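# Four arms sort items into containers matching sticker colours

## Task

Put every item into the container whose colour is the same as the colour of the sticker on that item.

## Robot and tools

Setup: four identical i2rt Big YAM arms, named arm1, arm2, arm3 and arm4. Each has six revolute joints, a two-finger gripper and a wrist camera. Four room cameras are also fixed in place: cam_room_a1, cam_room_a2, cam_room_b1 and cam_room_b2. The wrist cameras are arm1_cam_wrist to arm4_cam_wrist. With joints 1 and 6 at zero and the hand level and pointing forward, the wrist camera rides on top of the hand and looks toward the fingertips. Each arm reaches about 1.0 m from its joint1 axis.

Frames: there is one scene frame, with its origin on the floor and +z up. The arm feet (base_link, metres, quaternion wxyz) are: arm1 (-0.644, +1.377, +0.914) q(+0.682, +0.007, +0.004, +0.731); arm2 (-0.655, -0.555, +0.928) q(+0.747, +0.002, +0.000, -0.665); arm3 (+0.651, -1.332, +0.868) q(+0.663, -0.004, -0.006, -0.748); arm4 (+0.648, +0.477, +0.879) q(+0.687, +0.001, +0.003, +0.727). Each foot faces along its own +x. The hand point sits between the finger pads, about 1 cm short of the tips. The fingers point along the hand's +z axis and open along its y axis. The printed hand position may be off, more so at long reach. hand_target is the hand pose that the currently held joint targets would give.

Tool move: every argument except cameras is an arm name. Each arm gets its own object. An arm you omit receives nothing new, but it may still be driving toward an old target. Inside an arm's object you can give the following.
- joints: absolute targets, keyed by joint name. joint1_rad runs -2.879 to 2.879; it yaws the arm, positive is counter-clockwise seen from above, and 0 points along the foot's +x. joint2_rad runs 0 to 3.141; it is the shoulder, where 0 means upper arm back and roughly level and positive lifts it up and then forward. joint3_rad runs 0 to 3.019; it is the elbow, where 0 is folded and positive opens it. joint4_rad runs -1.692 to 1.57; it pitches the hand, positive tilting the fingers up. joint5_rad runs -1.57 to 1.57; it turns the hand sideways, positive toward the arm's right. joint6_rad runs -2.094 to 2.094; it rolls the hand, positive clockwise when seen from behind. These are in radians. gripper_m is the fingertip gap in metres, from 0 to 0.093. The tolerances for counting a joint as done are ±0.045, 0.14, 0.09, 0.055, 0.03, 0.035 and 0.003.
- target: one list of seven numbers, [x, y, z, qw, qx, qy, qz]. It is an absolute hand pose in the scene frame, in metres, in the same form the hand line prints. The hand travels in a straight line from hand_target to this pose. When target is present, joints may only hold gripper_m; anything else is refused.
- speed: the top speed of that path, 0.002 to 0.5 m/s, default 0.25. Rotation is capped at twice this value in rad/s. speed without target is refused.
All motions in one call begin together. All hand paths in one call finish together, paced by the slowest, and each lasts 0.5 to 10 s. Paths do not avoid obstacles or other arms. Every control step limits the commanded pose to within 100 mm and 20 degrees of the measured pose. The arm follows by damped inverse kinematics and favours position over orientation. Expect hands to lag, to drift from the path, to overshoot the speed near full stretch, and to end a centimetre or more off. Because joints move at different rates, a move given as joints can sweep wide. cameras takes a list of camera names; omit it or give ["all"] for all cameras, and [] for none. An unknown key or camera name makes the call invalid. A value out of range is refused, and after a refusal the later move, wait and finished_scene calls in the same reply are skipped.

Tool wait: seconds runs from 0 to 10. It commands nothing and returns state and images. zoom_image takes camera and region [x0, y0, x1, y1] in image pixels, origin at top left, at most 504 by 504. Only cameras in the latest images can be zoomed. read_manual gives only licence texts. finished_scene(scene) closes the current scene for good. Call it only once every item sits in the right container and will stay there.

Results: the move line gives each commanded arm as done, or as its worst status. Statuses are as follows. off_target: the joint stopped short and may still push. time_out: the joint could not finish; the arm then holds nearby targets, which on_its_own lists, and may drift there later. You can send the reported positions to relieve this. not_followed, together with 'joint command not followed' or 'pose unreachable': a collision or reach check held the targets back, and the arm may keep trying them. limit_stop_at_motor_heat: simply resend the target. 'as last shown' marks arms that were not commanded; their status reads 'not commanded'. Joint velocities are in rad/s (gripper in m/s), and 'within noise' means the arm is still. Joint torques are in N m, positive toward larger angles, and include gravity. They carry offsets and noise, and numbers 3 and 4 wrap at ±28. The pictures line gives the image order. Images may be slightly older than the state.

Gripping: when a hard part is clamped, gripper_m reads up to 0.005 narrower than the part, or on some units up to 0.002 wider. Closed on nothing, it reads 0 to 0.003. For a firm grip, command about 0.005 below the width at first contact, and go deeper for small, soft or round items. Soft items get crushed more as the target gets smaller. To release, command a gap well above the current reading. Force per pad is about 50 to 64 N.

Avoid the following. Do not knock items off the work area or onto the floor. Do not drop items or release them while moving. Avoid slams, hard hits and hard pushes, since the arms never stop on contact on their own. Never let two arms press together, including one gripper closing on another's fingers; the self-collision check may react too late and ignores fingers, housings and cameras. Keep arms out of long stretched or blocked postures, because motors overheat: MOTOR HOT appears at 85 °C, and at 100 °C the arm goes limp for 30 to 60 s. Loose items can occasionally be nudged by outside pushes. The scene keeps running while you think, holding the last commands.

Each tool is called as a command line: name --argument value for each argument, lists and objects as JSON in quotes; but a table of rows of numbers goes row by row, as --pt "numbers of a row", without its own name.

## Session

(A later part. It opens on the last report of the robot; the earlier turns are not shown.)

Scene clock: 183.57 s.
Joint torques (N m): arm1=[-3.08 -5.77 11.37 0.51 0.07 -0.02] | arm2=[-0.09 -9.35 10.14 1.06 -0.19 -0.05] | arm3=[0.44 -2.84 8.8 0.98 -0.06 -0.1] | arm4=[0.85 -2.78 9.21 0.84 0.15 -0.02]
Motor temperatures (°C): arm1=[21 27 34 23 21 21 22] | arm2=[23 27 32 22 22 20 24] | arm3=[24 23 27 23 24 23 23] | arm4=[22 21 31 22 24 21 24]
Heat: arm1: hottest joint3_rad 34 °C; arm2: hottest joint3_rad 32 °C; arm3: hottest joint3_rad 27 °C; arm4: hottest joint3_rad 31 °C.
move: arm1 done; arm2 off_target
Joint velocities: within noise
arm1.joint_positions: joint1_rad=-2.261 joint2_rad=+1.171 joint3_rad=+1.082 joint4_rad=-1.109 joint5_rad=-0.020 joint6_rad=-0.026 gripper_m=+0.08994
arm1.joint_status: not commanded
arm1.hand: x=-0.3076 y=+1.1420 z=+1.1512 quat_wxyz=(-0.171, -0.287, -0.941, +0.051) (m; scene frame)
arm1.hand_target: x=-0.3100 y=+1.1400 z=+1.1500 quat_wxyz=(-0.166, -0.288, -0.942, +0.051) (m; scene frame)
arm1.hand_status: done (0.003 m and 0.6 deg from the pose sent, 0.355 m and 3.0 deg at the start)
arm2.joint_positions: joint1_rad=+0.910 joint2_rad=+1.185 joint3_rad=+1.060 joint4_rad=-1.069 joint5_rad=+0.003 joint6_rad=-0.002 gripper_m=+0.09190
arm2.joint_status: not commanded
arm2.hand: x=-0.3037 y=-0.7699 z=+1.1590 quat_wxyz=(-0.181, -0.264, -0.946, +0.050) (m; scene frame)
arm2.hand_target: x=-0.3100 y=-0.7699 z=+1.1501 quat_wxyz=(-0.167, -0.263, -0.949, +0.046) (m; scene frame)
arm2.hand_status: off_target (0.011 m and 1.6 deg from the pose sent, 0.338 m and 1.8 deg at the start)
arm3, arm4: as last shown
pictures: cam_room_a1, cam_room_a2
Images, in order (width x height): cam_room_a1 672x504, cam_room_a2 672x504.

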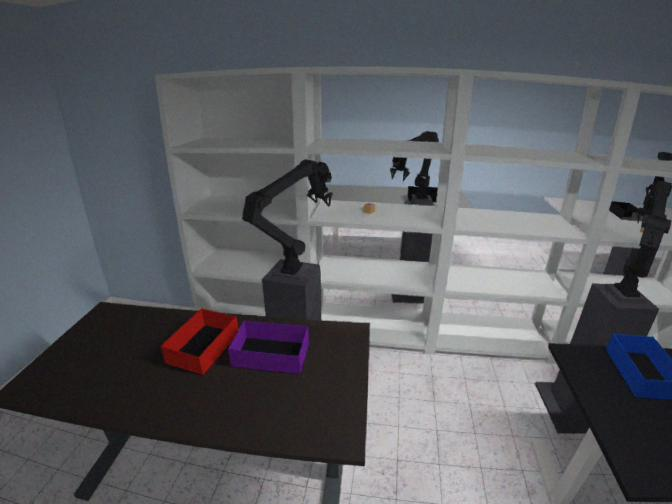

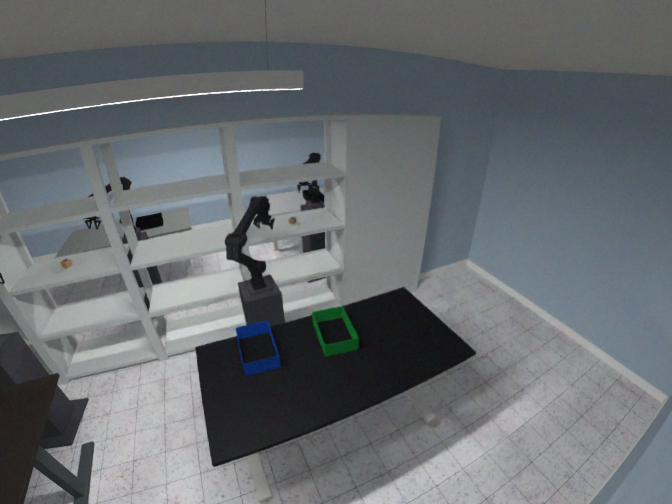

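move --arm1 '{"joints":{"joint2_rad":0.73,"joint3_rad":1.044,"joint4_rad":-1.5}}' --arm2 '{"joints":{"joint2_rad":0.73,"joint3_rad":1.044,"joint4_rad":-1.5}}' --arm3 '{"target":[0.221,-1.072,1.14,0.0578,-0.9408,0.2609,0.2085]}' --arm4 '{"target":[0.23,0.757,1.14,0.0687,-0.9258,0.3098,0.2052]}' --cameras '["arm3_cam_wrist","arm4_cam_wrist"]'

move --arm3 '{"target":[-0.008,-0.94,1.12,0.0578,-0.9408,0.2609,0.2085],"speed":0.18}' --arm4 '{"target":[-0.015,0.935,1.12,0.0687,-0.9258,0.3098,0.2052],"speed":0.18}' --cameras '["arm3_cam_wrist","arm4_cam_wrist"]'

Scene clock: 198.43 s.
Joint torques (N m): arm1=[-2.2 1.03 12.22 0.68 0.09 -0.03] | arm2=[-0.09 -1.67 10.25 1.05 -0.18 -0.05] | arm3=[1.38 -13.63 13.64 1.07 0.12 -0.06] | arm4=[1.61 -12.57 12.55 0.96 0.22 0.19]
Motor temperatures (°C): arm1=[21 26 35 23 21 21 22] | arm2=[23 27 32 22 22 20 23] | arm3=[24 23 27 23 24 23 23] | arm4=[22 21 32 22 24 21 24]
Heat: arm1: hottest joint3_rad 35 °C; arm2: hottest joint3_rad 32 °C; arm3: hottest joint3_rad 27 °C; arm4: hottest joint3_rad 32 °C.
move: arm1 done; arm2 done; arm3 off_target; arm4 off_target
Joint velocities: within noise
arm1.joint_positions: joint1_rad=-2.261 joint2_rad=+0.725 joint3_rad=+1.030 joint4_rad=-1.490 joint5_rad=-0.020 joint6_rad=-0.026 gripper_m=+0.08994
arm1.joint_status: all done
arm1.hand: x=-0.4419 y=+1.2390 z=+1.2301 quat_wxyz=(-0.177, -0.286, -0.940, +0.053) (m; scene frame)
arm1.hand_target: x=-0.4426 y=+1.2372 z=+1.2344 quat_wxyz=(-0.176, -0.287, -0.940, +0.054) (m; scene frame)
arm1.hand_status: not commanded
arm2.joint_positions: joint1_rad=+0.910 joint2_rad=+0.722 joint3_rad=+1.051 joint4_rad=-1.487 joint5_rad=+0.003 joint6_rad=-0.002 gripper_m=+0.09190
arm2.joint_status: all done
arm2.hand: x=-0.4487 y=-0.6826 z=+1.2579 quat_wxyz=(-0.197, -0.263, -0.943, +0.055) (m; scene frame)
arm2.hand_target: x=-0.4513 y=-0.6830 z=+1.2519 quat_wxyz=(-0.184, -0.262, -0.946, +0.051) (m; scene frame)
arm2.hand_status: not commanded
arm3.joint_positions: joint1_rad=-1.979 joint2_rad=+1.371 joint3_rad=+1.268 joint4_rad=-1.092 joint5_rad=+0.012 joint6_rad=+0.004 gripper_m=+0.09403
arm3.joint_status: not commanded
arm3.hand: x=+0.2346 y=-1.0821 z=+1.1107 quat_wxyz=(+0.048, -0.948, +0.261, +0.176) (m; scene frame)
arm3.hand_target: x=+0.2224 y=-1.0730 z=+1.1401 quat_wxyz=(+0.058, -0.941, +0.261, +0.209) (m; scene frame)
arm3.hand_status: off_target (0.034 m and 3.9 deg from the pose sent, 0.252 m and 1.2 deg at the start)
arm4.joint_positions: joint1_rad=+0.933 joint2_rad=+1.383 joint3_rad=+1.247 joint4_rad=-1.064 joint5_rad=+0.031 joint6_rad=+0.049 gripper_m=+0.09402
arm4.joint_status: not commanded
arm4.hand: x=+0.2465 y=+0.7497 z=+1.1144 quat_wxyz=(-0.061, +0.933, -0.308, -0.176) (m; scene frame)
arm4.hand_target: x=+0.2312 y=+0.7562 z=+1.1402 quat_wxyz=(-0.068, +0.926, -0.310, -0.205) (m; scene frame)
arm4.hand_status: off_target (0.031 m and 3.6 deg from the pose sent, 0.259 m and 2.9 deg at the start)
pictures: arm3_cam_wrist, arm4_cam_wrist
Images, in order (width x height): arm3_cam_wrist 672x504, arm4_cam_wrist 672x504.

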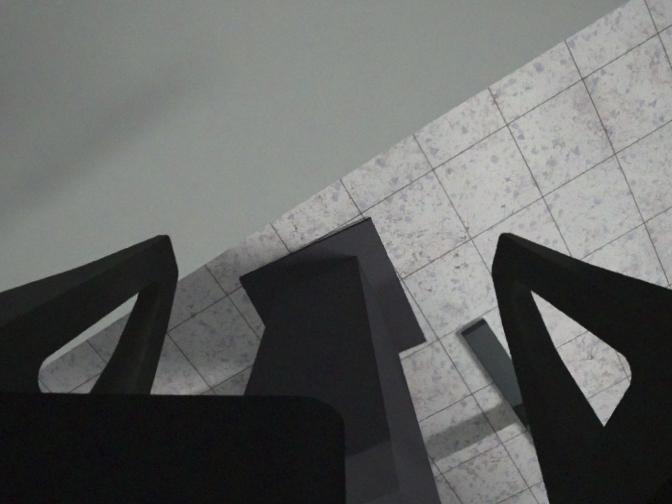

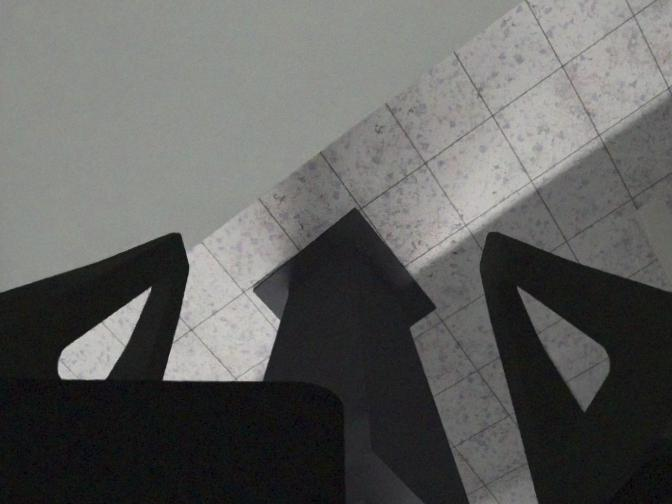

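Scene clock: 201.13 s.
Joint torques (N m): arm1=[-1.96 0.85 12.07 0.73 0.07 0.02] | arm2=[0.03 -1.67 10.19 1.06 -0.18 -0.04] | arm3=[1.49 -24.59 13.93 0.51 0.13 -0.04] | arm4=[0.73 -24.76 12.33 0.34 -0.03 -0.02]
Motor temperatures (°C): arm1=[21 26 35 23 21 21 22] | arm2=[23 27 32 22 22 20 23] | arm3=[24 23 27 23 24 23 23] | arm4=[22 22 32 22 24 21 24]
Heat: arm1: hottest joint3_rad 35 °C; arm2: hottest joint3_rad 32 °C; arm3: hottest joint3_rad 27 °C; arm4: hottest joint3_rad 32 °C.
move: arm3 off_target; arm4 done
Joint velocities: within noise
arm1, arm2: as last shown
arm3.joint_positions: joint1_rad=-1.979 joint2_rad=+2.122 joint3_rad=+2.251 joint4_rad=-1.291 joint5_rad=+0.013 joint6_rad=+0.004 gripper_m=+0.09403
arm3.joint_status: not commanded
arm3.hand: x=+0.0008 y=-0.9452 z=+1.1021 quat_wxyz=(+0.052, -0.945, +0.261, +0.192) (m; scene frame)
arm3.hand_target: x=-0.0071 y=-0.9406 z=+1.1201 quat_wxyz=(+0.058, -0.941, +0.261, +0.209) (m; scene frame)
arm3.hand_status: off_target (0.021 m and 2.1 deg from the pose sent, 0.281 m and 3.9 deg at the start)
arm4.joint_positions: joint1_rad=+0.925 joint2_rad=+2.316 joint3_rad=+2.581 joint4_rad=-1.412 joint5_rad=+0.030 joint6_rad=+0.049 gripper_m=+0.09402
arm4.joint_status: not commanded
arm4.hand: x=-0.0117 y=+0.9262 z=+1.1198 quat_wxyz=(-0.068, +0.927, -0.310, -0.201) (m; scene frame)
arm4.hand_target: x=-0.0145 y=+0.9346 z=+1.1199 quat_wxyz=(-0.069, +0.926, -0.310, -0.206) (m; scene frame)
arm4.hand_status: done (0.009 m and 0.5 deg from the pose sent, 0.321 m and 3.6 deg at the start)
pictures: arm3_cam_wrist, arm4_cam_wrist
Images, in order (width x height): arm3_cam_wrist 672x504, arm4_cam_wrist 672x504.

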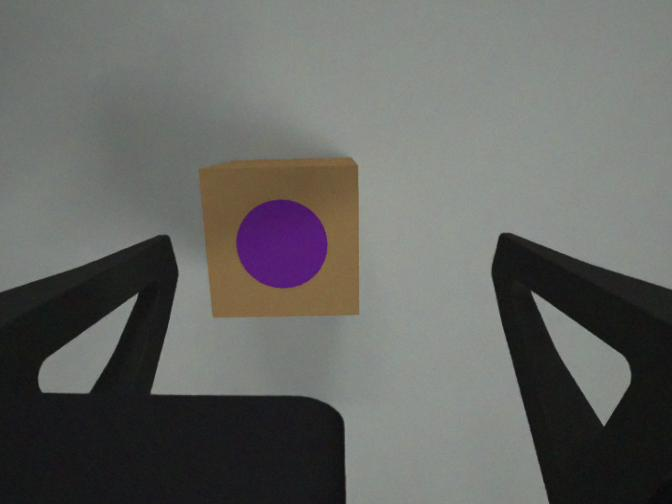

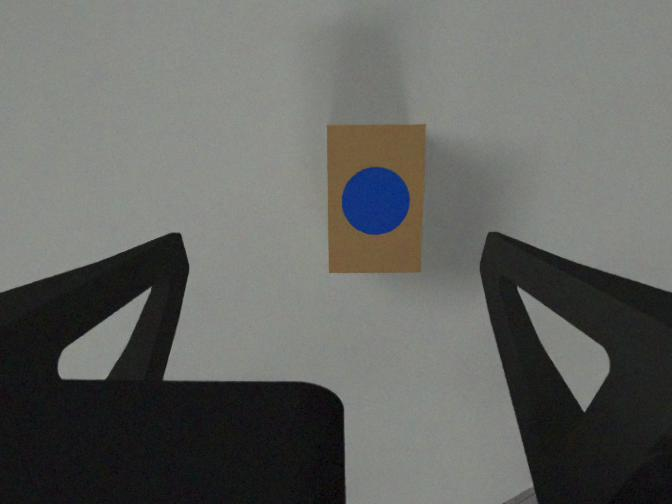

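move --arm3 '{"target":[-0.005,-0.966,1.09,0.0578,-0.9408,0.2609,0.2085],"speed":0.12}' --arm4 '{"target":[-0.002,0.949,1.08,0.0687,-0.9258,0.3098,0.2052],"speed":0.12}' --cameras '["arm3_cam_wrist","arm4_cam_wrist"]'

Scene clock: 214.80 s.
Joint torques (N m): arm1=[-2.08 1.03 12 0.72 0.04 0.02] | arm2=[-0.03 -1.67 10.21 1.07 -0.19 -0.05] | arm3=[2.26 -27.16 9.02 1.35 0.13 0.04] | arm4=[0.91 -29.68 9.22 1.2 -0.05 -0.1]
Motor temperatures (°C): arm1=[21 26 36 23 21 21 22] | arm2=[23 26 33 22 22 20 23] | arm3=[24 25 30 23 24 23 23] | arm4=[22 22 36 22 24 21 24]
Heat: arm1: hottest joint3_rad 36 °C; arm2: hottest joint3_rad 33 °C; arm3: hottest joint3_rad 30 °C; arm4: hottest joint3_rad 36 °C.
move: arm3 off_target; arm4 off_target
Joint velocities: within noise
arm1, arm2: as last shown
arm3.joint_positions: joint1_rad=-1.958 joint2_rad=+2.088 joint3_rad=+2.121 joint4_rad=-1.192 joint5_rad=+0.026 joint6_rad=+0.026 gripper_m=+0.09403
arm3.joint_status: not commanded
arm3.hand: x=-0.0009 y=-0.9605 z=+1.0750 quat_wxyz=(+0.055, -0.944, +0.262, +0.193) (m; scene frame)
arm3.hand_target: x=-0.0048 y=-0.9660 z=+1.0900 quat_wxyz=(+0.058, -0.941, +0.261, +0.208) (m; scene frame)
arm3.hand_status: off_target (0.016 m and 1.8 deg from the pose sent, 0.025 m and 2.1 deg at the start)
arm4.joint_positions: joint1_rad=+0.892 joint2_rad=+2.308 joint3_rad=+2.407 joint4_rad=-1.283 joint5_rad=+0.019 joint6_rad=+0.033 gripper_m=+0.09402
arm4.joint_status: not commanded
arm4.hand: x=+0.0010 y=+0.9470 z=+1.0562 quat_wxyz=(-0.062, +0.928, -0.318, -0.183) (m; scene frame)
arm4.hand_target: x=-0.0017 y=+0.9487 z=+1.0800 quat_wxyz=(-0.069, +0.926, -0.310, -0.205) (m; scene frame)
arm4.hand_status: off_target (0.024 m and 2.8 deg from the pose sent, 0.047 m and 0.5 deg at the start)
pictures: arm3_cam_wrist, arm4_cam_wrist
Images, in order (width x height): arm3_cam_wrist 672x504, arm4_cam_wrist 672x504.

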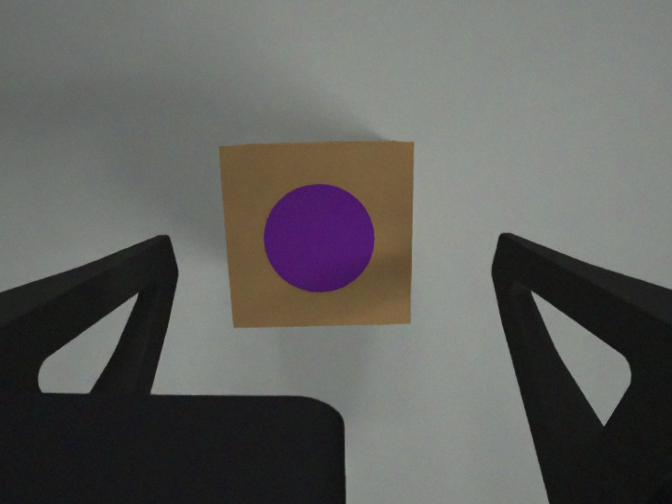

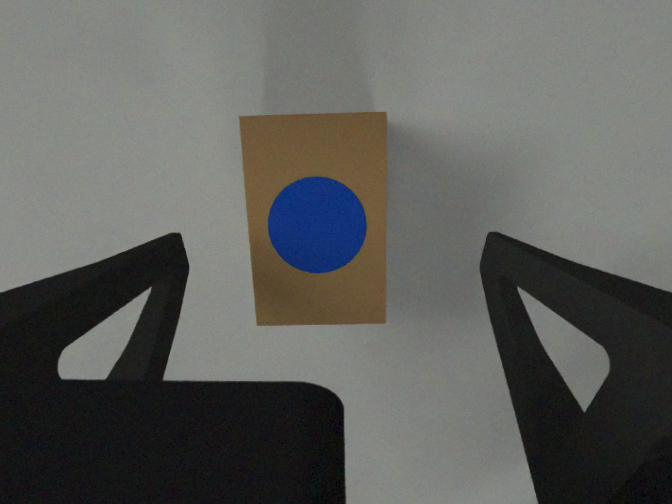

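move --arm3 '{"target":[-0.0075,-0.970,1.043,0.0578,-0.9408,0.2609,0.2085],"speed":0.12}' --arm4 '{"target":[-0.005,0.945,1.05,0.0687,-0.9258,0.3098,0.2052],"speed":0.12}' --cameras '["arm3_cam_wrist","arm4_cam_wrist"]'

Scene clock: 222.20 s.
Joint torques (N m): arm1=[-2.67 1.38 12.04 0.54 0.08 -0.02] | arm2=[0.03 -1.79 10.24 1.01 -0.18 -0.05] | arm3=[2.49 -25.93 9.01 1.36 0.14 0.03] | arm4=[1.49 -29.57 9.03 1.21 0.04 -0.04]
Motor temperatures (°C): arm1=[21 25 36 23 21 21 22] | arm2=[23 26 33 22 22 20 23] | arm3=[24 26 30 23 24 23 23] | arm4=[22 24 36 22 24 21 24]
Heat: arm1: hottest joint3_rad 36 °C; arm2: hottest joint3_rad 33 °C; arm3: hottest joint3_rad 30 °C; arm4: hottest joint3_rad 36 °C.
move: arm3 off_target; arm4 off_target
Joint velocities: within noise
arm1, arm2: as last shown
arm3.joint_positions: joint1_rad=-1.958 joint2_rad=+2.080 joint3_rad=+2.004 joint4_rad=-1.071 joint5_rad=+0.028 joint6_rad=+0.032 gripper_m=+0.09403
arm3.joint_status: not commanded
arm3.hand: x=-0.0002 y=-0.9612 z=+1.0365 quat_wxyz=(+0.057, -0.942, +0.265, +0.199) (m; scene frame)
arm3.hand_target: x=-0.0073 y=-0.9700 z=+1.0430 quat_wxyz=(+0.058, -0.941, +0.261, +0.208) (m; scene frame)
arm3.hand_status: off_target (0.013 m and 1.2 deg from the pose sent, 0.034 m and 1.8 deg at the start)
arm4.joint_positions: joint1_rad=+0.892 joint2_rad=+2.296 joint3_rad=+2.312 joint4_rad=-1.195 joint5_rad=+0.019 joint6_rad=+0.033 gripper_m=+0.09402
arm4.joint_status: not commanded
arm4.hand: x=+0.0010 y=+0.9468 z=+1.0282 quat_wxyz=(-0.063, +0.928, -0.318, -0.185) (m; scene frame)
arm4.hand_target: x=-0.0047 y=+0.9447 z=+1.0500 quat_wxyz=(-0.069, +0.926, -0.310, -0.205) (m; scene frame)
arm4.hand_status: off_target (0.023 m and 2.6 deg from the pose sent, 0.009 m and 2.8 deg at the start)
pictures: arm3_cam_wrist, arm4_cam_wrist
Images, in order (width x height): arm3_cam_wrist 672x504, arm4_cam_wrist 672x504.

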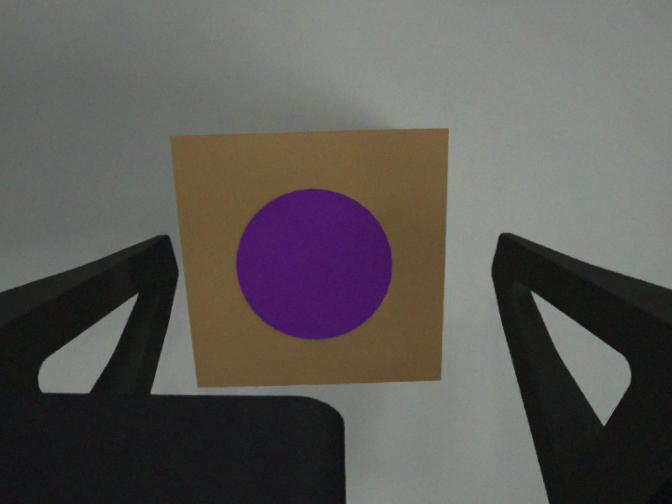

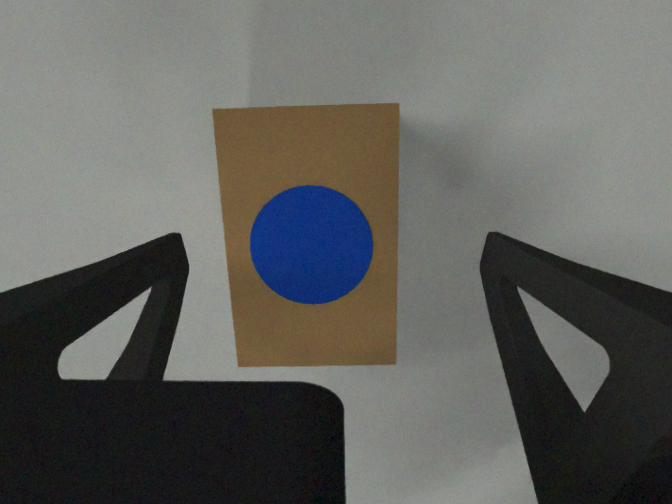

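move --arm3 '{"joints":{"joint1_rad":-1.932}}' --arm4 '{"joints":{"joint1_rad":0.914}}' --cameras '["arm3_cam_wrist","arm4_cam_wrist"]'

Scene clock: 227.63 s.
Joint torques (N m): arm1=[-1.9 1.26 12.11 0.65 0.09 0] | arm2=[0.09 -1.67 10.25 1.05 -0.18 -0.05] | arm3=[2.37 -25.99 8.95 1.35 0.13 0.02] | arm4=[1.32 -29.86 9.09 1.25 0.07 -0.07]
Motor temperatures (°C): arm1=[21 25 36 23 21 21 22] | arm2=[23 26 33 22 22 20 23] | arm3=[24 26 30 23 24 23 23] | arm4=[22 25 36 22 24 21 24]
Heat: arm1: hottest joint3_rad 36 °C; arm2: hottest joint3_rad 33 °C; arm3: hottest joint3_rad 30 °C; arm4: hottest joint3_rad 36 °C.
move: arm3 done; arm4 done
Joint velocities: within noise
arm1, arm2: as last shown
arm3.joint_positions: joint1_rad=-1.943 joint2_rad=+2.080 joint3_rad=+2.004 joint4_rad=-1.071 joint5_rad=+0.029 joint6_rad=+0.032 gripper_m=+0.09403
arm3.joint_status: all done
arm3.hand: x=-0.0054 y=-0.9706 z=+1.0366 quat_wxyz=(+0.055, -0.944, +0.258, +0.199) (m; scene frame)
arm3.hand_target: x=-0.0109 y=-0.9767 z=+1.0431 quat_wxyz=(+0.057, -0.942, +0.256, +0.209) (m; scene frame)
arm3.hand_status: not commanded
arm4.joint_positions: joint1_rad=+0.912 joint2_rad=+2.296 joint3_rad=+2.312 joint4_rad=-1.195 joint5_rad=+0.019 joint6_rad=+0.033 gripper_m=+0.09402
arm4.joint_status: all done
arm4.hand: x=-0.0083 y=+0.9339 z=+1.0284 quat_wxyz=(-0.061, +0.931, -0.308, -0.186) (m; scene frame)
arm4.hand_target: x=-0.0121 y=+0.9344 z=+1.0501 quat_wxyz=(-0.067, +0.928, -0.302, -0.206) (m; scene frame)
arm4.hand_status: not commanded
pictures: arm3_cam_wrist, arm4_cam_wrist
Images, in order (width x height): arm3_cam_wrist 672x504, arm4_cam_wrist 672x504.

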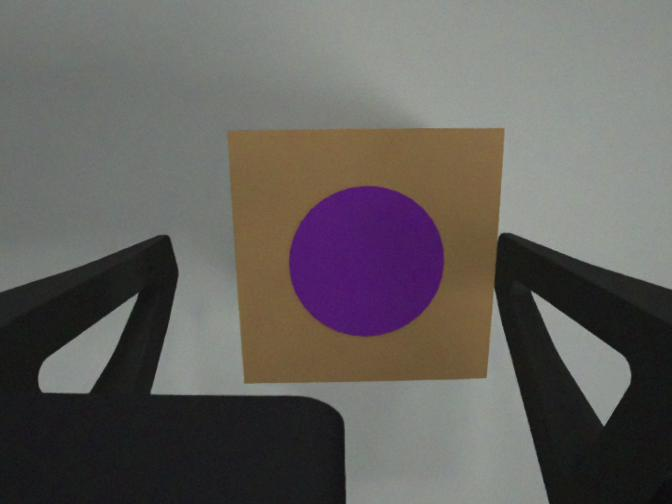

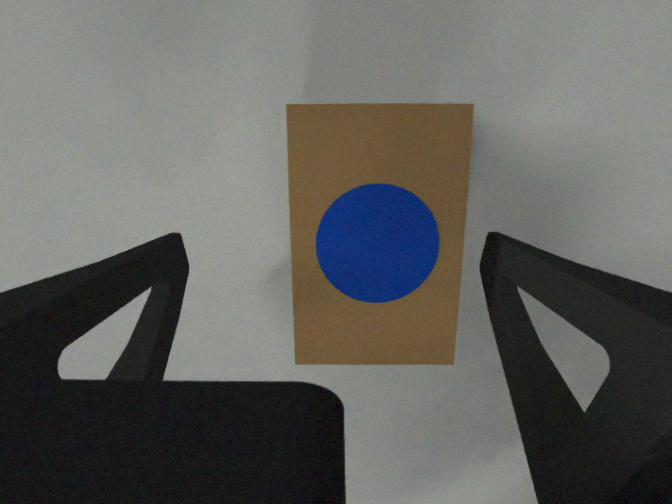

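move --arm3 '{"joints":{"joint1_rad":-1.961}}' --arm4 '{"joints":{"joint1_rad":0.899}}' --cameras '["arm3_cam_wrist","arm4_cam_wrist"]'

Scene clock: 231.40 s.
Joint torques (N m): arm1=[-2.49 1.9 12.1 0.49 0.03 -0.02] | arm2=[0.03 -1.67 10.24 1.06 -0.18 -0.05] | arm3=[0.56 -25.88 8.99 1.37 0.13 0.03] | arm4=[-0.09 -29.68 9.11 1.22 0.04 -0.05]
Motor temperatures (°C): arm1=[21 25 36 23 21 21 22] | arm2=[23 26 33 22 22 20 23] | arm3=[24 26 30 23 24 23 23] | arm4=[22 25 36 22 24 21 24]
Heat: arm1: hottest joint3_rad 36 °C; arm2: hottest joint3_rad 33 °C; arm3: hottest joint3_rad 30 °C; arm4: hottest joint3_rad 36 °C.
move: arm3 done; arm4 done
Joint velocities: within noise
arm1, arm2: as last shown
arm3.joint_positions: joint1_rad=-1.946 joint2_rad=+2.080 joint3_rad=+2.004 joint4_rad=-1.071 joint5_rad=+0.029 joint6_rad=+0.032 gripper_m=+0.09403
arm3.joint_status: all done
arm3.hand: x=-0.0044 y=-0.9689 z=+1.0366 quat_wxyz=(+0.056, -0.943, +0.259, +0.199) (m; scene frame)
arm3.hand_target: x=-0.0003 y=-0.9575 z=+1.0428 quat_wxyz=(+0.060, -0.938, +0.270, +0.208) (m; scene frame)
arm3.hand_status: not commanded
arm4.joint_positions: joint1_rad=+0.906 joint2_rad=+2.296 joint3_rad=+2.312 joint4_rad=-1.195 joint5_rad=+0.019 joint6_rad=+0.033 gripper_m=+0.09402
arm4.joint_status: all done
arm4.hand: x=-0.0055 y=+0.9379 z=+1.0283 quat_wxyz=(-0.062, +0.930, -0.311, -0.186) (m; scene frame)
arm4.hand_target: x=-0.0051 y=+0.9444 z=+1.0501 quat_wxyz=(-0.069, +0.926, -0.309, -0.205) (m; scene frame)
arm4.hand_status: not commanded
pictures: arm3_cam_wrist, arm4_cam_wrist
Images, in order (width x height): arm3_cam_wrist 672x504, arm4_cam_wrist 672x504.

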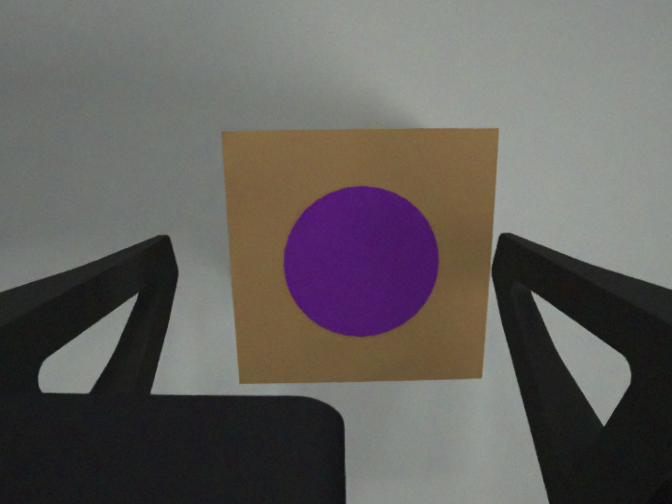

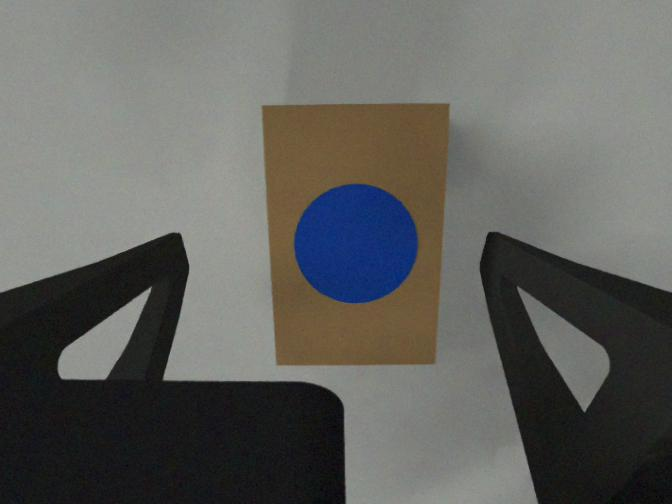

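move --arm3 '{"joints":{"gripper_m":0.056}}' --arm4 '{"joints":{"gripper_m":0.046}}' --cameras '[]'

move --arm3 '{"joints":{"gripper_m":0.042}}' --arm4 '{"joints":{"gripper_m":0.032}}' --cameras '["arm3_cam_wrist","arm4_cam_wrist"]'

Scene clock: 241.77 s.
Joint torques (N m): arm1=[-2.49 1.79 11.84 0.59 0.07 -0.04] | arm2=[-0.09 -1.73 10.22 1.06 -0.18 -0.04] | arm3=[0.67 -25.93 8.96 1.36 0.11 0.02] | arm4=[0.44 -29.27 9.16 1.1 0.02 -0.05]
Motor temperatures (°C): arm1=[21 25 36 23 21 21 22] | arm2=[23 26 33 22 22 20 23] | arm3=[24 27 30 23 24 23 23] | arm4=[22 26 36 22 24 21 24]
Heat: arm1: hottest joint3_rad 36 °C; arm2: hottest joint3_rad 33 °C; arm3: hottest joint3_rad 30 °C; arm4: hottest joint3_rad 36 °C.
move: arm3 done; arm4 done
Joint velocities: within noise
arm1, arm2: as last shown
arm3.joint_positions: joint1_rad=-1.948 joint2_rad=+2.080 joint3_rad=+2.004 joint4_rad=-1.071 joint5_rad=+0.030 joint6_rad=+0.033 gripper_m=+0.05607
arm3.joint_status: all done
arm3.hand: x=-0.0037 y=-0.9675 z=+1.0366 quat_wxyz=(+0.056, -0.943, +0.260, +0.199) (m; scene frame)
arm3.hand_target: x=-0.0002 y=-0.9574 z=+1.0428 quat_wxyz=(+0.060, -0.938, +0.270, +0.208) (m; scene frame)
arm3.hand_status: not commanded
arm4.joint_positions: joint1_rad=+0.905 joint2_rad=+2.296 joint3_rad=+2.312 joint4_rad=-1.195 joint5_rad=+0.019 joint6_rad=+0.033 gripper_m=+0.04618
arm4.joint_status: all done
arm4.hand: x=-0.0049 y=+0.9387 z=+1.0283 quat_wxyz=(-0.062, +0.930, -0.312, -0.186) (m; scene frame)
arm4.hand_target: x=-0.0049 y=+0.9446 z=+1.0501 quat_wxyz=(-0.069, +0.926, -0.310, -0.205) (m; scene frame)
arm4.hand_status: not commanded
pictures: none
No camera images: "cameras" was empty.

Scene clock: 242.23 s.
Joint torques (N m): arm1=[-2.55 1.08 11.97 0.49 0.1 -0.01] | arm2=[-0.15 -1.73 10.22 1.03 -0.18 -0.05] | arm3=[0.62 -25.88 8.96 1.39 0.1 0.02] | arm4=[1.03 -29.27 9.14 1.16 0.04 -0.06]
Motor temperatures (°C): arm1=[21 25 36 23 21 21 22] | arm2=[23 26 33 22 22 20 23] | arm3=[24 27 30 23 24 23 23] | arm4=[22 26 36 22 24 21 24]
Heat: arm1: hottest joint3_rad 36 °C; arm2: hottest joint3_rad 33 °C; arm3: hottest joint3_rad 30 °C; arm4: hottest joint3_rad 36 °C.
move: arm3 off_target; arm4 off_target
Joint velocities: within noise
arm1, arm2: as last shown
arm3.joint_positions: joint1_rad=-1.948 joint2_rad=+2.080 joint3_rad=+2.004 joint4_rad=-1.071 joint5_rad=+0.030 joint6_rad=+0.033 gripper_m=+0.05279
arm3.joint_status: gripper_m off_target (ended at +0.05282, target +0.04200)
arm3.hand: x=-0.0037 y=-0.9675 z=+1.0366 quat_wxyz=(+0.056, -0.943, +0.260, +0.199) (m; scene frame)
arm3.hand_target: x=-0.0003 y=-0.9575 z=+1.0428 quat_wxyz=(+0.060, -0.938, +0.270, +0.208) (m; scene frame)
arm3.hand_status: not commanded
arm4.joint_positions: joint1_rad=+0.905 joint2_rad=+2.296 joint3_rad=+2.312 joint4_rad=-1.195 joint5_rad=+0.019 joint6_rad=+0.033 gripper_m=+0.04407
arm4.joint_status: gripper_m off_target (ended at +0.04410, target +0.03200)
arm4.hand: x=-0.0049 y=+0.9387 z=+1.0283 quat_wxyz=(-0.062, +0.930, -0.312, -0.186) (m; scene frame)
arm4.hand_target: x=-0.0049 y=+0.9446 z=+1.0500 quat_wxyz=(-0.069, +0.926, -0.310, -0.205) (m; scene frame)
arm4.hand_status: not commanded
pictures: arm3_cam_wrist, arm4_cam_wrist
Images, in order (width x height): arm3_cam_wrist 672x504, arm4_cam_wrist 672x504.

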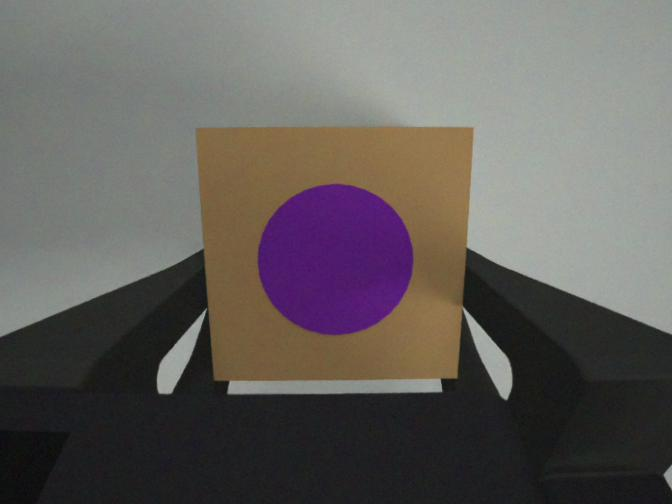

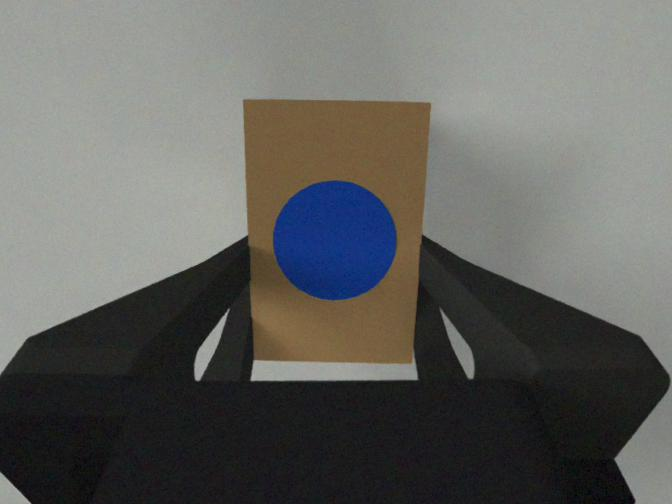

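move --arm3 '{"target":[-0.003,-0.962,1.125,0.0578,-0.9408,0.2609,0.2085],"speed":0.12}' --arm4 '{"target":[-0.005,0.943,1.115,0.0687,-0.9258,0.3098,0.2052],"speed":0.12}' --cameras '["arm3_cam_wrist","arm4_cam_wrist"]'

move --arm3 '{"target":[0.25,-1.09,1.16,0.0578,-0.9408,0.2609,0.2085]}' --arm4 '{"target":[0.25,0.75,1.16,0.0687,-0.9258,0.3098,0.2052]}' --cameras '[]'

move --arm3 '{"joints":{"joint2_rad":0.73,"joint3_rad":1.044,"joint4_rad":-1.46}}' --arm4 '{"joints":{"joint2_rad":0.73,"joint3_rad":1.044,"joint4_rad":-1.46}}' --cameras '["arm3_cam_wrist","arm4_cam_wrist"]'

Scene clock: 252.23 s.
Joint torques (N m): arm1=[-2.67 0.79 12.03 0.61 0.05 0.02] | arm2=[0.03 -1.73 10.21 1.05 -0.18 -0.04] | arm3=[0.97 -25.17 13.71 0.51 -0.05 -0.08] | arm4=[0.91 -25.64 12.42 0.36 0.09 0.01]
Motor temperatures (°C): arm1=[21 25 36 23 21 21 21] | arm2=[23 26 33 22 22 20 23] | arm3=[24 27 30 23 24 23 24] | arm4=[22 27 36 22 24 21 25]
Heat: arm1: hottest joint3_rad 36 °C; arm2: hottest joint3_rad 33 °C; arm3: hottest joint3_rad 30 °C; arm4: hottest joint3_rad 36 °C.
move: arm3 off_target; arm4 off_target
Joint velocities: within noise
arm1.joint_positions: joint1_rad=-2.261 joint2_rad=+0.725 joint3_rad=+1.030 joint4_rad=-1.490 joint5_rad=-0.020 joint6_rad=-0.026 gripper_m=+0.08994
arm1.joint_status: not commanded
arm1.hand: x=-0.4419 y=+1.2390 z=+1.2301 quat_wxyz=(-0.177, -0.286, -0.940, +0.053) (m; scene frame)
arm1.hand_target: x=-0.4426 y=+1.2372 z=+1.2344 quat_wxyz=(-0.176, -0.287, -0.940, +0.054) (m; scene frame)
arm1.hand_status: not commanded
arm2.joint_positions: joint1_rad=+0.910 joint2_rad=+0.722 joint3_rad=+1.051 joint4_rad=-1.487 joint5_rad=+0.003 joint6_rad=-0.002 gripper_m=+0.09190
arm2.joint_status: not commanded
arm2.hand: x=-0.4487 y=-0.6826 z=+1.2579 quat_wxyz=(-0.197, -0.263, -0.943, +0.055) (m; scene frame)
arm2.hand_target: x=-0.4513 y=-0.6830 z=+1.2519 quat_wxyz=(-0.184, -0.262, -0.946, +0.051) (m; scene frame)
arm2.hand_status: not commanded
arm3.joint_positions: joint1_rad=-1.948 joint2_rad=+2.078 joint3_rad=+2.167 joint4_rad=-1.268 joint5_rad=+0.029 joint6_rad=+0.033 gripper_m=+0.05280
arm3.joint_status: not commanded
arm3.hand: x=+0.0034 y=-0.9707 z=+1.0972 quat_wxyz=(+0.052, -0.946, +0.261, +0.184) (m; scene frame)
arm3.hand_target: x=-0.0018 y=-0.9627 z=+1.1249 quat_wxyz=(+0.058, -0.941, +0.261, +0.209) (m; scene frame)
arm3.hand_status: off_target (0.030 m and 2.9 deg from the pose sent, 0.089 m and 1.1 deg at the start)
arm4.joint_positions: joint1_rad=+0.905 joint2_rad=+2.295 joint3_rad=+2.505 joint4_rad=-1.371 joint5_rad=+0.019 joint6_rad=+0.033 gripper_m=+0.04407
arm4.joint_status: not commanded
arm4.hand: x=-0.0008 y=+0.9364 z=+1.1043 quat_wxyz=(-0.065, +0.928, -0.311, -0.194) (m; scene frame)
arm4.hand_target: x=-0.0044 y=+0.9427 z=+1.1151 quat_wxyz=(-0.069, +0.926, -0.310, -0.206) (m; scene frame)
arm4.hand_status: off_target (0.013 m and 1.4 deg from the pose sent, 0.087 m and 2.4 deg at the start)
pictures: arm3_cam_wrist, arm4_cam_wrist
Images, in order (width x height): arm3_cam_wrist 672x504, arm4_cam_wrist 672x504.

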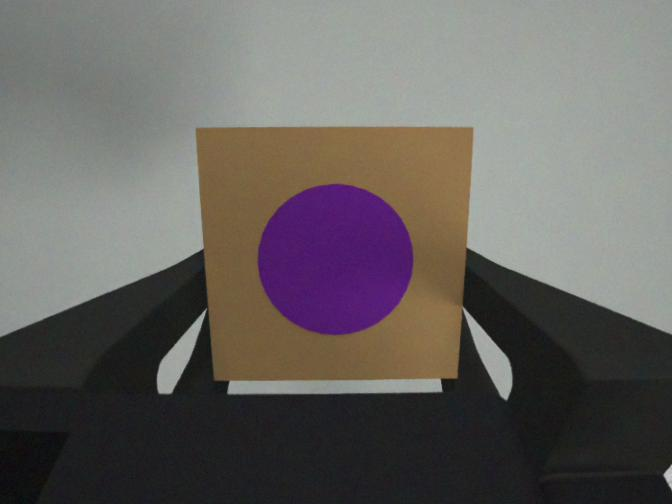

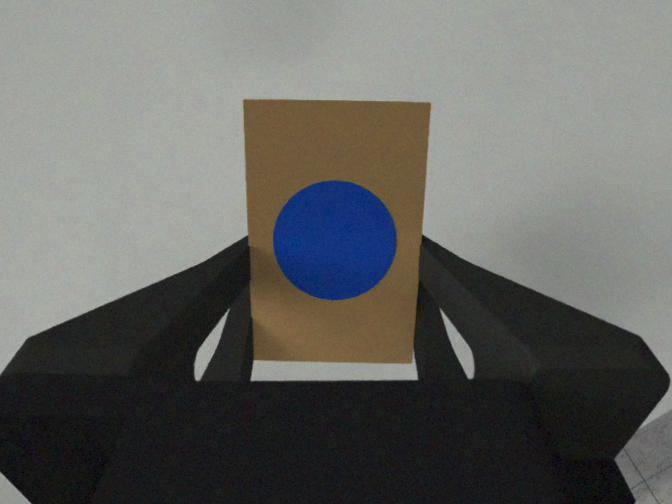

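Scene clock: 254.20 s.
Joint torques (N m): arm1=[-2.55 1.2 12.03 0.79 0.06 0.01] | arm2=[0.03 -1.73 10.24 1.06 -0.18 -0.05] | arm3=[0.38 -11.05 9.07 0.81 -0.06 -0.13] | arm4=[1.2 -11.81 9.43 0.61 0.23 0.2]
Motor temperatures (°C): arm1=[21 25 36 23 21 21 21] | arm2=[23 26 33 22 22 20 23] | arm3=[24 27 30 23 24 23 24] | arm4=[22 27 36 22 24 21 25]
Heat: arm1: hottest joint3_rad 36 °C; arm2: hottest joint3_rad 33 °C; arm3: hottest joint3_rad 30 °C; arm4: hottest joint3_rad 36 °C.
move: arm3 done; arm4 done
Joint velocities: within noise
arm1, arm2: as last shown
arm3.joint_positions: joint1_rad=-1.964 joint2_rad=+1.275 joint3_rad=+1.297 joint4_rad=-1.139 joint5_rad=+0.018 joint6_rad=+0.015 gripper_m=+0.05280
arm3.joint_status: not commanded
arm3.hand: x=+0.2466 y=-1.0953 z=+1.1640 quat_wxyz=(+0.058, -0.940, +0.258, +0.214) (m; scene frame)
arm3.hand_target: x=+0.2500 y=-1.0901 z=+1.1600 quat_wxyz=(+0.058, -0.941, +0.261, +0.208) (m; scene frame)
arm3.hand_status: done (0.007 m and 0.7 deg from the pose sent, 0.281 m and 2.9 deg at the start)
arm4.joint_positions: joint1_rad=+0.922 joint2_rad=+1.325 joint3_rad=+1.294 joint4_rad=-1.103 joint5_rad=+0.027 joint6_rad=+0.037 gripper_m=+0.04407
arm4.joint_status: not commanded
arm4.hand: x=+0.2526 y=+0.7515 z=+1.1599 quat_wxyz=(-0.070, +0.927, -0.306, -0.207) (m; scene frame)
arm4.hand_target: x=+0.2500 y=+0.7499 z=+1.1599 quat_wxyz=(-0.069, +0.926, -0.310, -0.205) (m; scene frame)
arm4.hand_status: done (0.003 m and 0.5 deg from the pose sent, 0.317 m and 1.4 deg at the start)
pictures: none
No camera images: "cameras" was empty.

Scene clock: 255.63 s.
Joint torques (N m): arm1=[-2.14 1.79 11.84 0.85 0.09 -0.03] | arm2=[0.09 -1.67 10.25 1.1 -0.19 -0.04] | arm3=[0.38 -1.85 9.09 0.7 -0.06 -0.12] | arm4=[1.14 -0.97 9.39 0.47 0.23 0.15]
Motor temperatures (°C): arm1=[21 25 36 23 21 21 21] | arm2=[23 25 33 22 22 20 23] | arm3=[24 27 30 23 24 23 24] | arm4=[22 27 36 22 24 21 25]
Heat: arm1: hottest joint3_rad 36 °C; arm2: hottest joint3_rad 33 °C; arm3: hottest joint3_rad 30 °C; arm4: hottest joint3_rad 36 °C.
move: arm3 done; arm4 done
Joint velocities: within noise
arm1, arm2: as last shown
arm3.joint_positions: joint1_rad=-1.964 joint2_rad=+0.728 joint3_rad=+1.043 joint4_rad=-1.458 joint5_rad=+0.018 joint6_rad=+0.014 gripper_m=+0.05280
arm3.joint_status: all done
arm3.hand: x=+0.4350 y=-1.2013 z=+1.1936 quat_wxyz=(+0.055, -0.943, +0.258, +0.202) (m; scene frame)
arm3.hand_target: x=+0.4368 y=-1.1986 z=+1.1932 quat_wxyz=(+0.055, -0.943, +0.261, +0.199) (m; scene frame)
arm3.hand_status: not commanded
arm4.joint_positions: joint1_rad=+0.922 joint2_rad=+0.722 joint3_rad=+1.033 joint4_rad=-1.453 joint5_rad=+0.027 joint6_rad=+0.038 gripper_m=+0.04407
arm4.joint_status: all done
arm4.hand: x=+0.4461 y=+0.6214 z=+1.2048 quat_wxyz=(-0.068, +0.928, -0.306, -0.203) (m; scene frame)
arm4.hand_target: x=+0.4446 y=+0.6211 z=+1.2074 quat_wxyz=(-0.068, +0.927, -0.310, -0.201) (m; scene frame)
arm4.hand_status: not commanded
pictures: arm3_cam_wrist, arm4_cam_wrist
Images, in order (width x height): arm3_cam_wrist 672x504, arm4_cam_wrist 672x504.

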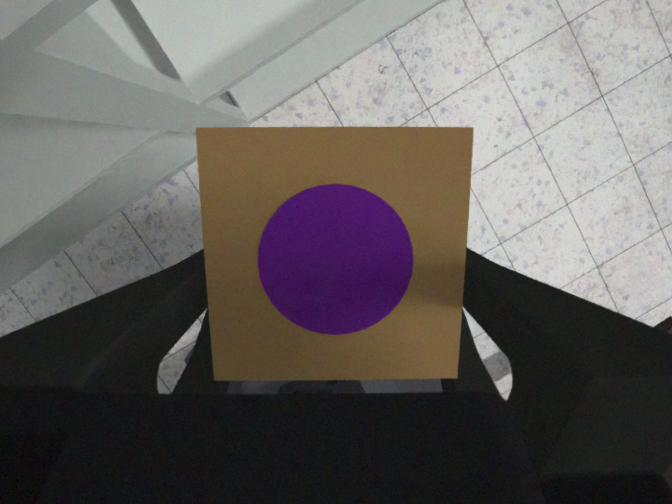

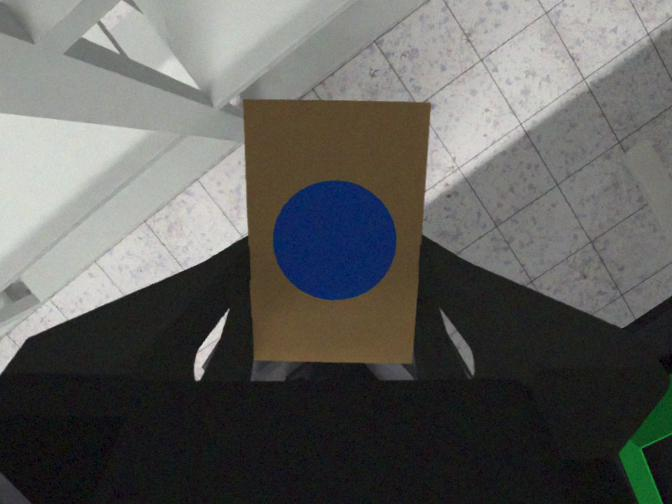

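move --arm3 '{"joints":{"joint1_rad":1.808,"joint5_rad":0,"joint6_rad":0}}' --arm4 '{"joints":{"joint1_rad":-1.936,"joint5_rad":0,"joint6_rad":0}}' --cameras '[]'

move --arm3 '{"target":[1.20,-1.268,1.05,0.2077,-0.0427,0.9772,0.0091]}' --arm4 '{"target":[1.135,0.325,1.05,0.2079,0,0.9781,0]}' --cameras '["arm3_cam_wrist","arm4_cam_wrist"]'

Scene clock: 270.77 s.
Joint torques (N m): arm1=[-2.26 0.85 11.88 0.7 0.04 -0.01] | arm2=[-0.15 -1.67 10.22 1.06 -0.17 -0.04] | arm3=[1.9 -2.26 9.02 0.7 0.13 -0.11] | arm4=[0.5 -1.61 9.36 0.47 0 -0.05]
Motor temperatures (°C): arm1=[21 24 37 23 21 21 21] | arm2=[23 25 33 22 22 20 23] | arm3=[24 26 30 23 24 23 24] | arm4=[22 26 36 22 24 21 26]
Heat: arm1: hottest joint3_rad 37 °C; arm2: hottest joint3_rad 33 °C; arm3: hottest joint3_rad 30 °C; arm4: hottest joint3_rad 36 °C.
move: arm3 done; arm4 done
Joint velocities: within noise
arm1, arm2: as last shown
arm3.joint_positions: joint1_rad=+1.797 joint2_rad=+0.734 joint3_rad=+1.043 joint4_rad=-1.458 joint5_rad=-0.002 joint6_rad=+0.006 gripper_m=+0.05284
arm3.joint_status: all done
arm3.hand: x=+0.9001 y=-1.3007 z=+1.1940 quat_wxyz=(-0.209, +0.051, -0.977, -0.006) (m; scene frame)
arm3.hand_target: x=+0.8984 y=-1.2986 z=+1.1951 quat_wxyz=(-0.211, +0.058, -0.976, -0.005) (m; scene frame)
arm3.hand_status: not commanded
arm4.joint_positions: joint1_rad=-1.934 joint2_rad=+0.727 joint3_rad=+1.033 joint4_rad=-1.453 joint5_rad=+0.003 joint6_rad=+0.012 gripper_m=+0.04401
arm4.joint_status: all done
arm4.hand: x=+0.8869 y=+0.4021 z=+1.2023 quat_wxyz=(-0.206, -0.155, -0.966, +0.035) (m; scene frame)
arm4.hand_target: x=+0.8870 y=+0.4021 z=+1.2060 quat_wxyz=(-0.206, -0.150, -0.966, +0.035) (m; scene frame)
arm4.hand_status: not commanded
pictures: none
No camera images: "cameras" was empty.

Scene clock: 272.87 s.
Joint torques (N m): arm1=[-2.73 1.08 11.97 0.64 0.09 -0.05] | arm2=[0.09 -1.73 10.22 1.03 -0.18 -0.05] | arm3=[1.44 -16.15 13.15 1.13 -0.02 0.03] | arm4=[0.09 -13.1 11.79 0.95 -0.19 -0.1]
Motor temperatures (°C): arm1=[21 24 37 23 21 21 21] | arm2=[23 25 33 22 22 20 23] | arm3=[24 26 30 23 24 23 24] | arm4=[22 26 36 22 24 21 26]
Heat: arm1: hottest joint3_rad 37 °C; arm2: hottest joint3_rad 33 °C; arm3: hottest joint3_rad 30 °C; arm4: hottest joint3_rad 36 °C.
move: arm3 off_target; arm4 off_target
Joint velocities: within noise
arm1, arm2: as last shown
arm3.joint_positions: joint1_rad=+1.797 joint2_rad=+1.560 joint3_rad=+1.226 joint4_rad=-0.890 joint5_rad=-0.002 joint6_rad=+0.019 gripper_m=+0.05284
arm3.joint_status: not commanded
arm3.hand: x=+1.1781 y=-1.2736 z=+1.0207 quat_wxyz=(-0.172, +0.044, -0.984, -0.005) (m; scene frame)
arm3.hand_target: x=+1.1982 y=-1.2683 z=+1.0505 quat_wxyz=(-0.208, +0.043, -0.977, -0.009) (m; scene frame)
arm3.hand_status: off_target (0.037 m and 4.1 deg from the pose sent, 0.334 m and 1.0 deg at the start)
arm4.joint_positions: joint1_rad=-1.972 joint2_rad=+1.460 joint3_rad=+1.103 joint4_rad=-0.874 joint5_rad=-0.141 joint6_rad=-0.308 gripper_m=+0.04402
arm4.joint_status: not commanded
arm4.hand: x=+1.1146 y=+0.3356 z=+1.0282 quat_wxyz=(-0.180, -0.006, -0.984, -0.010) (m; scene frame)
arm4.hand_target: x=+1.1336 y=+0.3255 z=+1.0505 quat_wxyz=(-0.208, +0.000, -0.978, +0.000) (m; scene frame)
arm4.hand_status: off_target (0.032 m and 3.6 deg from the pose sent, 0.301 m and 18.3 deg at the start)
pictures: arm3_cam_wrist, arm4_cam_wrist
Images, in order (width x height): arm3_cam_wrist 672x504, arm4_cam_wrist 672x504.

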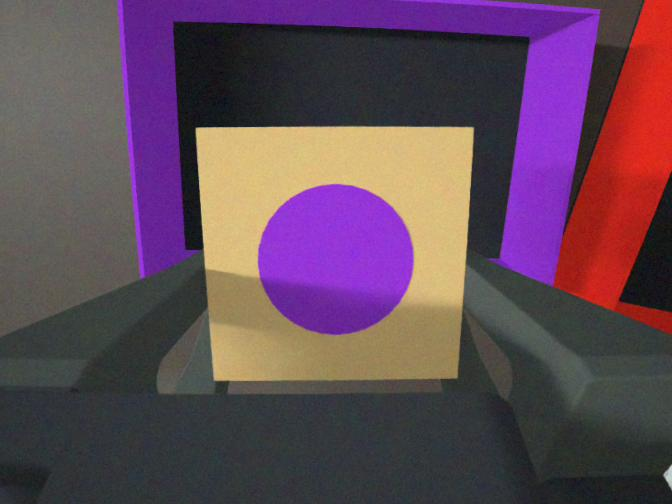

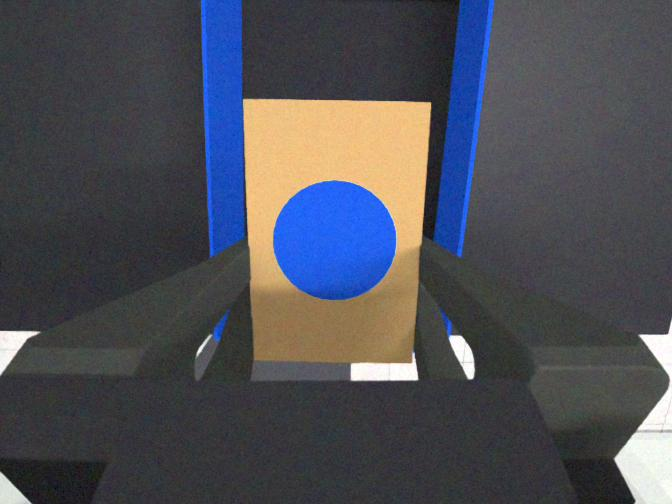

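move --arm3 '{"target":[1.207,-1.275,0.88,0.2077,-0.0427,0.9772,0.0091]}' --arm4 '{"target":[1.13,0.326,0.88,0.2079,0,0.9781,0]}' --cameras '["arm3_cam_wrist","arm4_cam_wrist","cam_room_a1","cam_room_a2"]'

Scene clock: 283.27 s.
Joint torques (N m): arm1=[-2.43 1.2 12.01 0.54 0.1 -0.03] | arm2=[-0.03 -1.79 10.24 1.05 -0.18 -0.05] | arm3=[0.56 -18.2 7.3 1.37 -0.06 -0.08] | arm4=[0.03 -14.74 7.02 1.13 -0.18 -0.11]
Motor temperatures (°C): arm1=[21 24 37 23 21 21 21] | arm2=[23 25 33 22 22 20 23] | arm3=[24 26 29 23 24 23 24] | arm4=[22 25 35 22 24 21 26]
Heat: arm1: hottest joint3_rad 37 °C; arm2: hottest joint3_rad 33 °C; arm3: hottest joint3_rad 29 °C; arm4: hottest joint3_rad 35 °C.
move: arm3 off_target; arm4 done
Joint velocities: within noise
arm1, arm2: as last shown
arm3.joint_positions: joint1_rad=+1.797 joint2_rad=+1.797 joint3_rad=+1.073 joint4_rad=-0.457 joint5_rad=-0.005 joint6_rad=+0.019 gripper_m=+0.05284
arm3.joint_status: not commanded
arm3.hand: x=+1.2005 y=-1.2728 z=+0.8715 quat_wxyz=(-0.194, +0.044, -0.980, -0.008) (m; scene frame)
arm3.hand_target: x=+1.2069 y=-1.2751 z=+0.8801 quat_wxyz=(-0.208, +0.043, -0.977, -0.009) (m; scene frame)
arm3.hand_status: off_target (0.011 m and 1.6 deg from the pose sent, 0.144 m and 4.1 deg at the start)
arm4.joint_positions: joint1_rad=-1.972 joint2_rad=+1.701 joint3_rad=+0.911 joint4_rad=-0.406 joint5_rad=-0.141 joint6_rad=-0.309 gripper_m=+0.04402
arm4.joint_status: not commanded
arm4.hand: x=+1.1234 y=+0.3318 z=+0.8759 quat_wxyz=(-0.196, -0.004, -0.981, -0.004) (m; scene frame)
arm4.hand_target: x=+1.1299 y=+0.3261 z=+0.8801 quat_wxyz=(-0.208, +0.000, -0.978, +0.000) (m; scene frame)
arm4.hand_status: done (0.010 m and 1.5 deg from the pose sent, 0.149 m and 3.6 deg at the start)
pictures: arm3_cam_wrist, arm4_cam_wrist, cam_room_a1, cam_room_a2
Images, in order (width x height): arm3_cam_wrist 672x504, arm4_cam_wrist 672x504, cam_room_a1 672x504, cam_room_a2 672x504.

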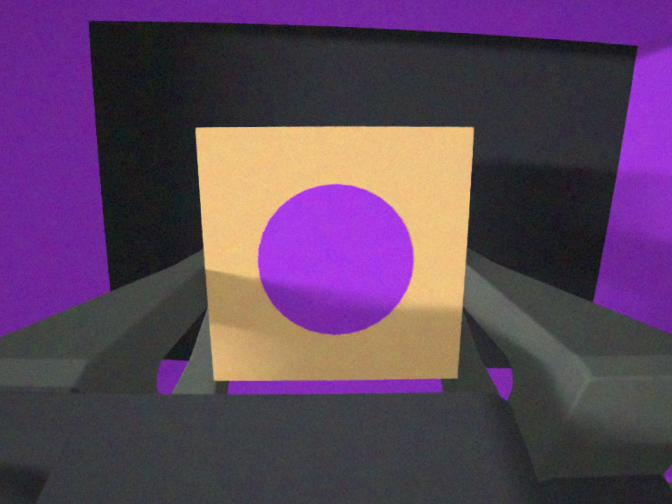

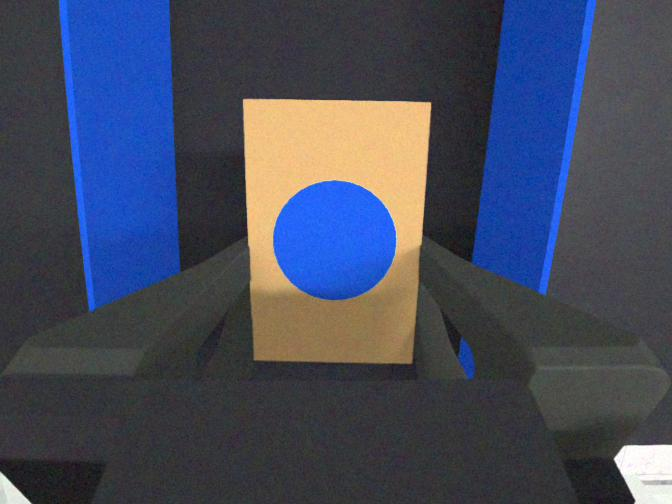

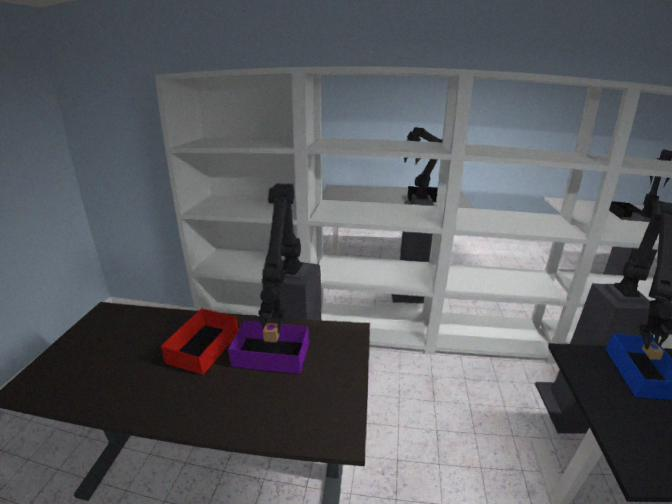

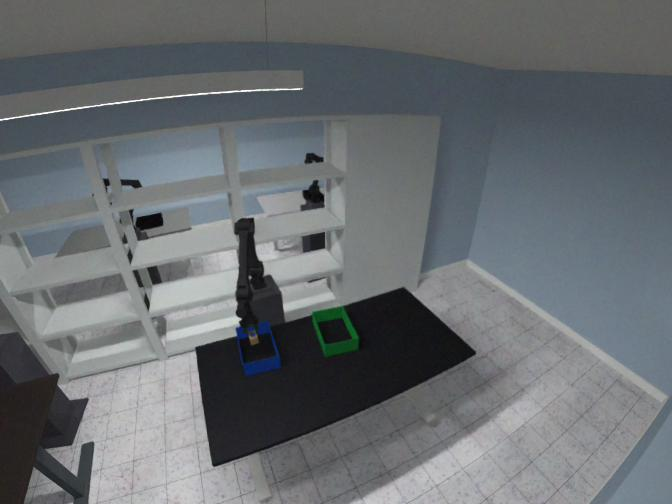

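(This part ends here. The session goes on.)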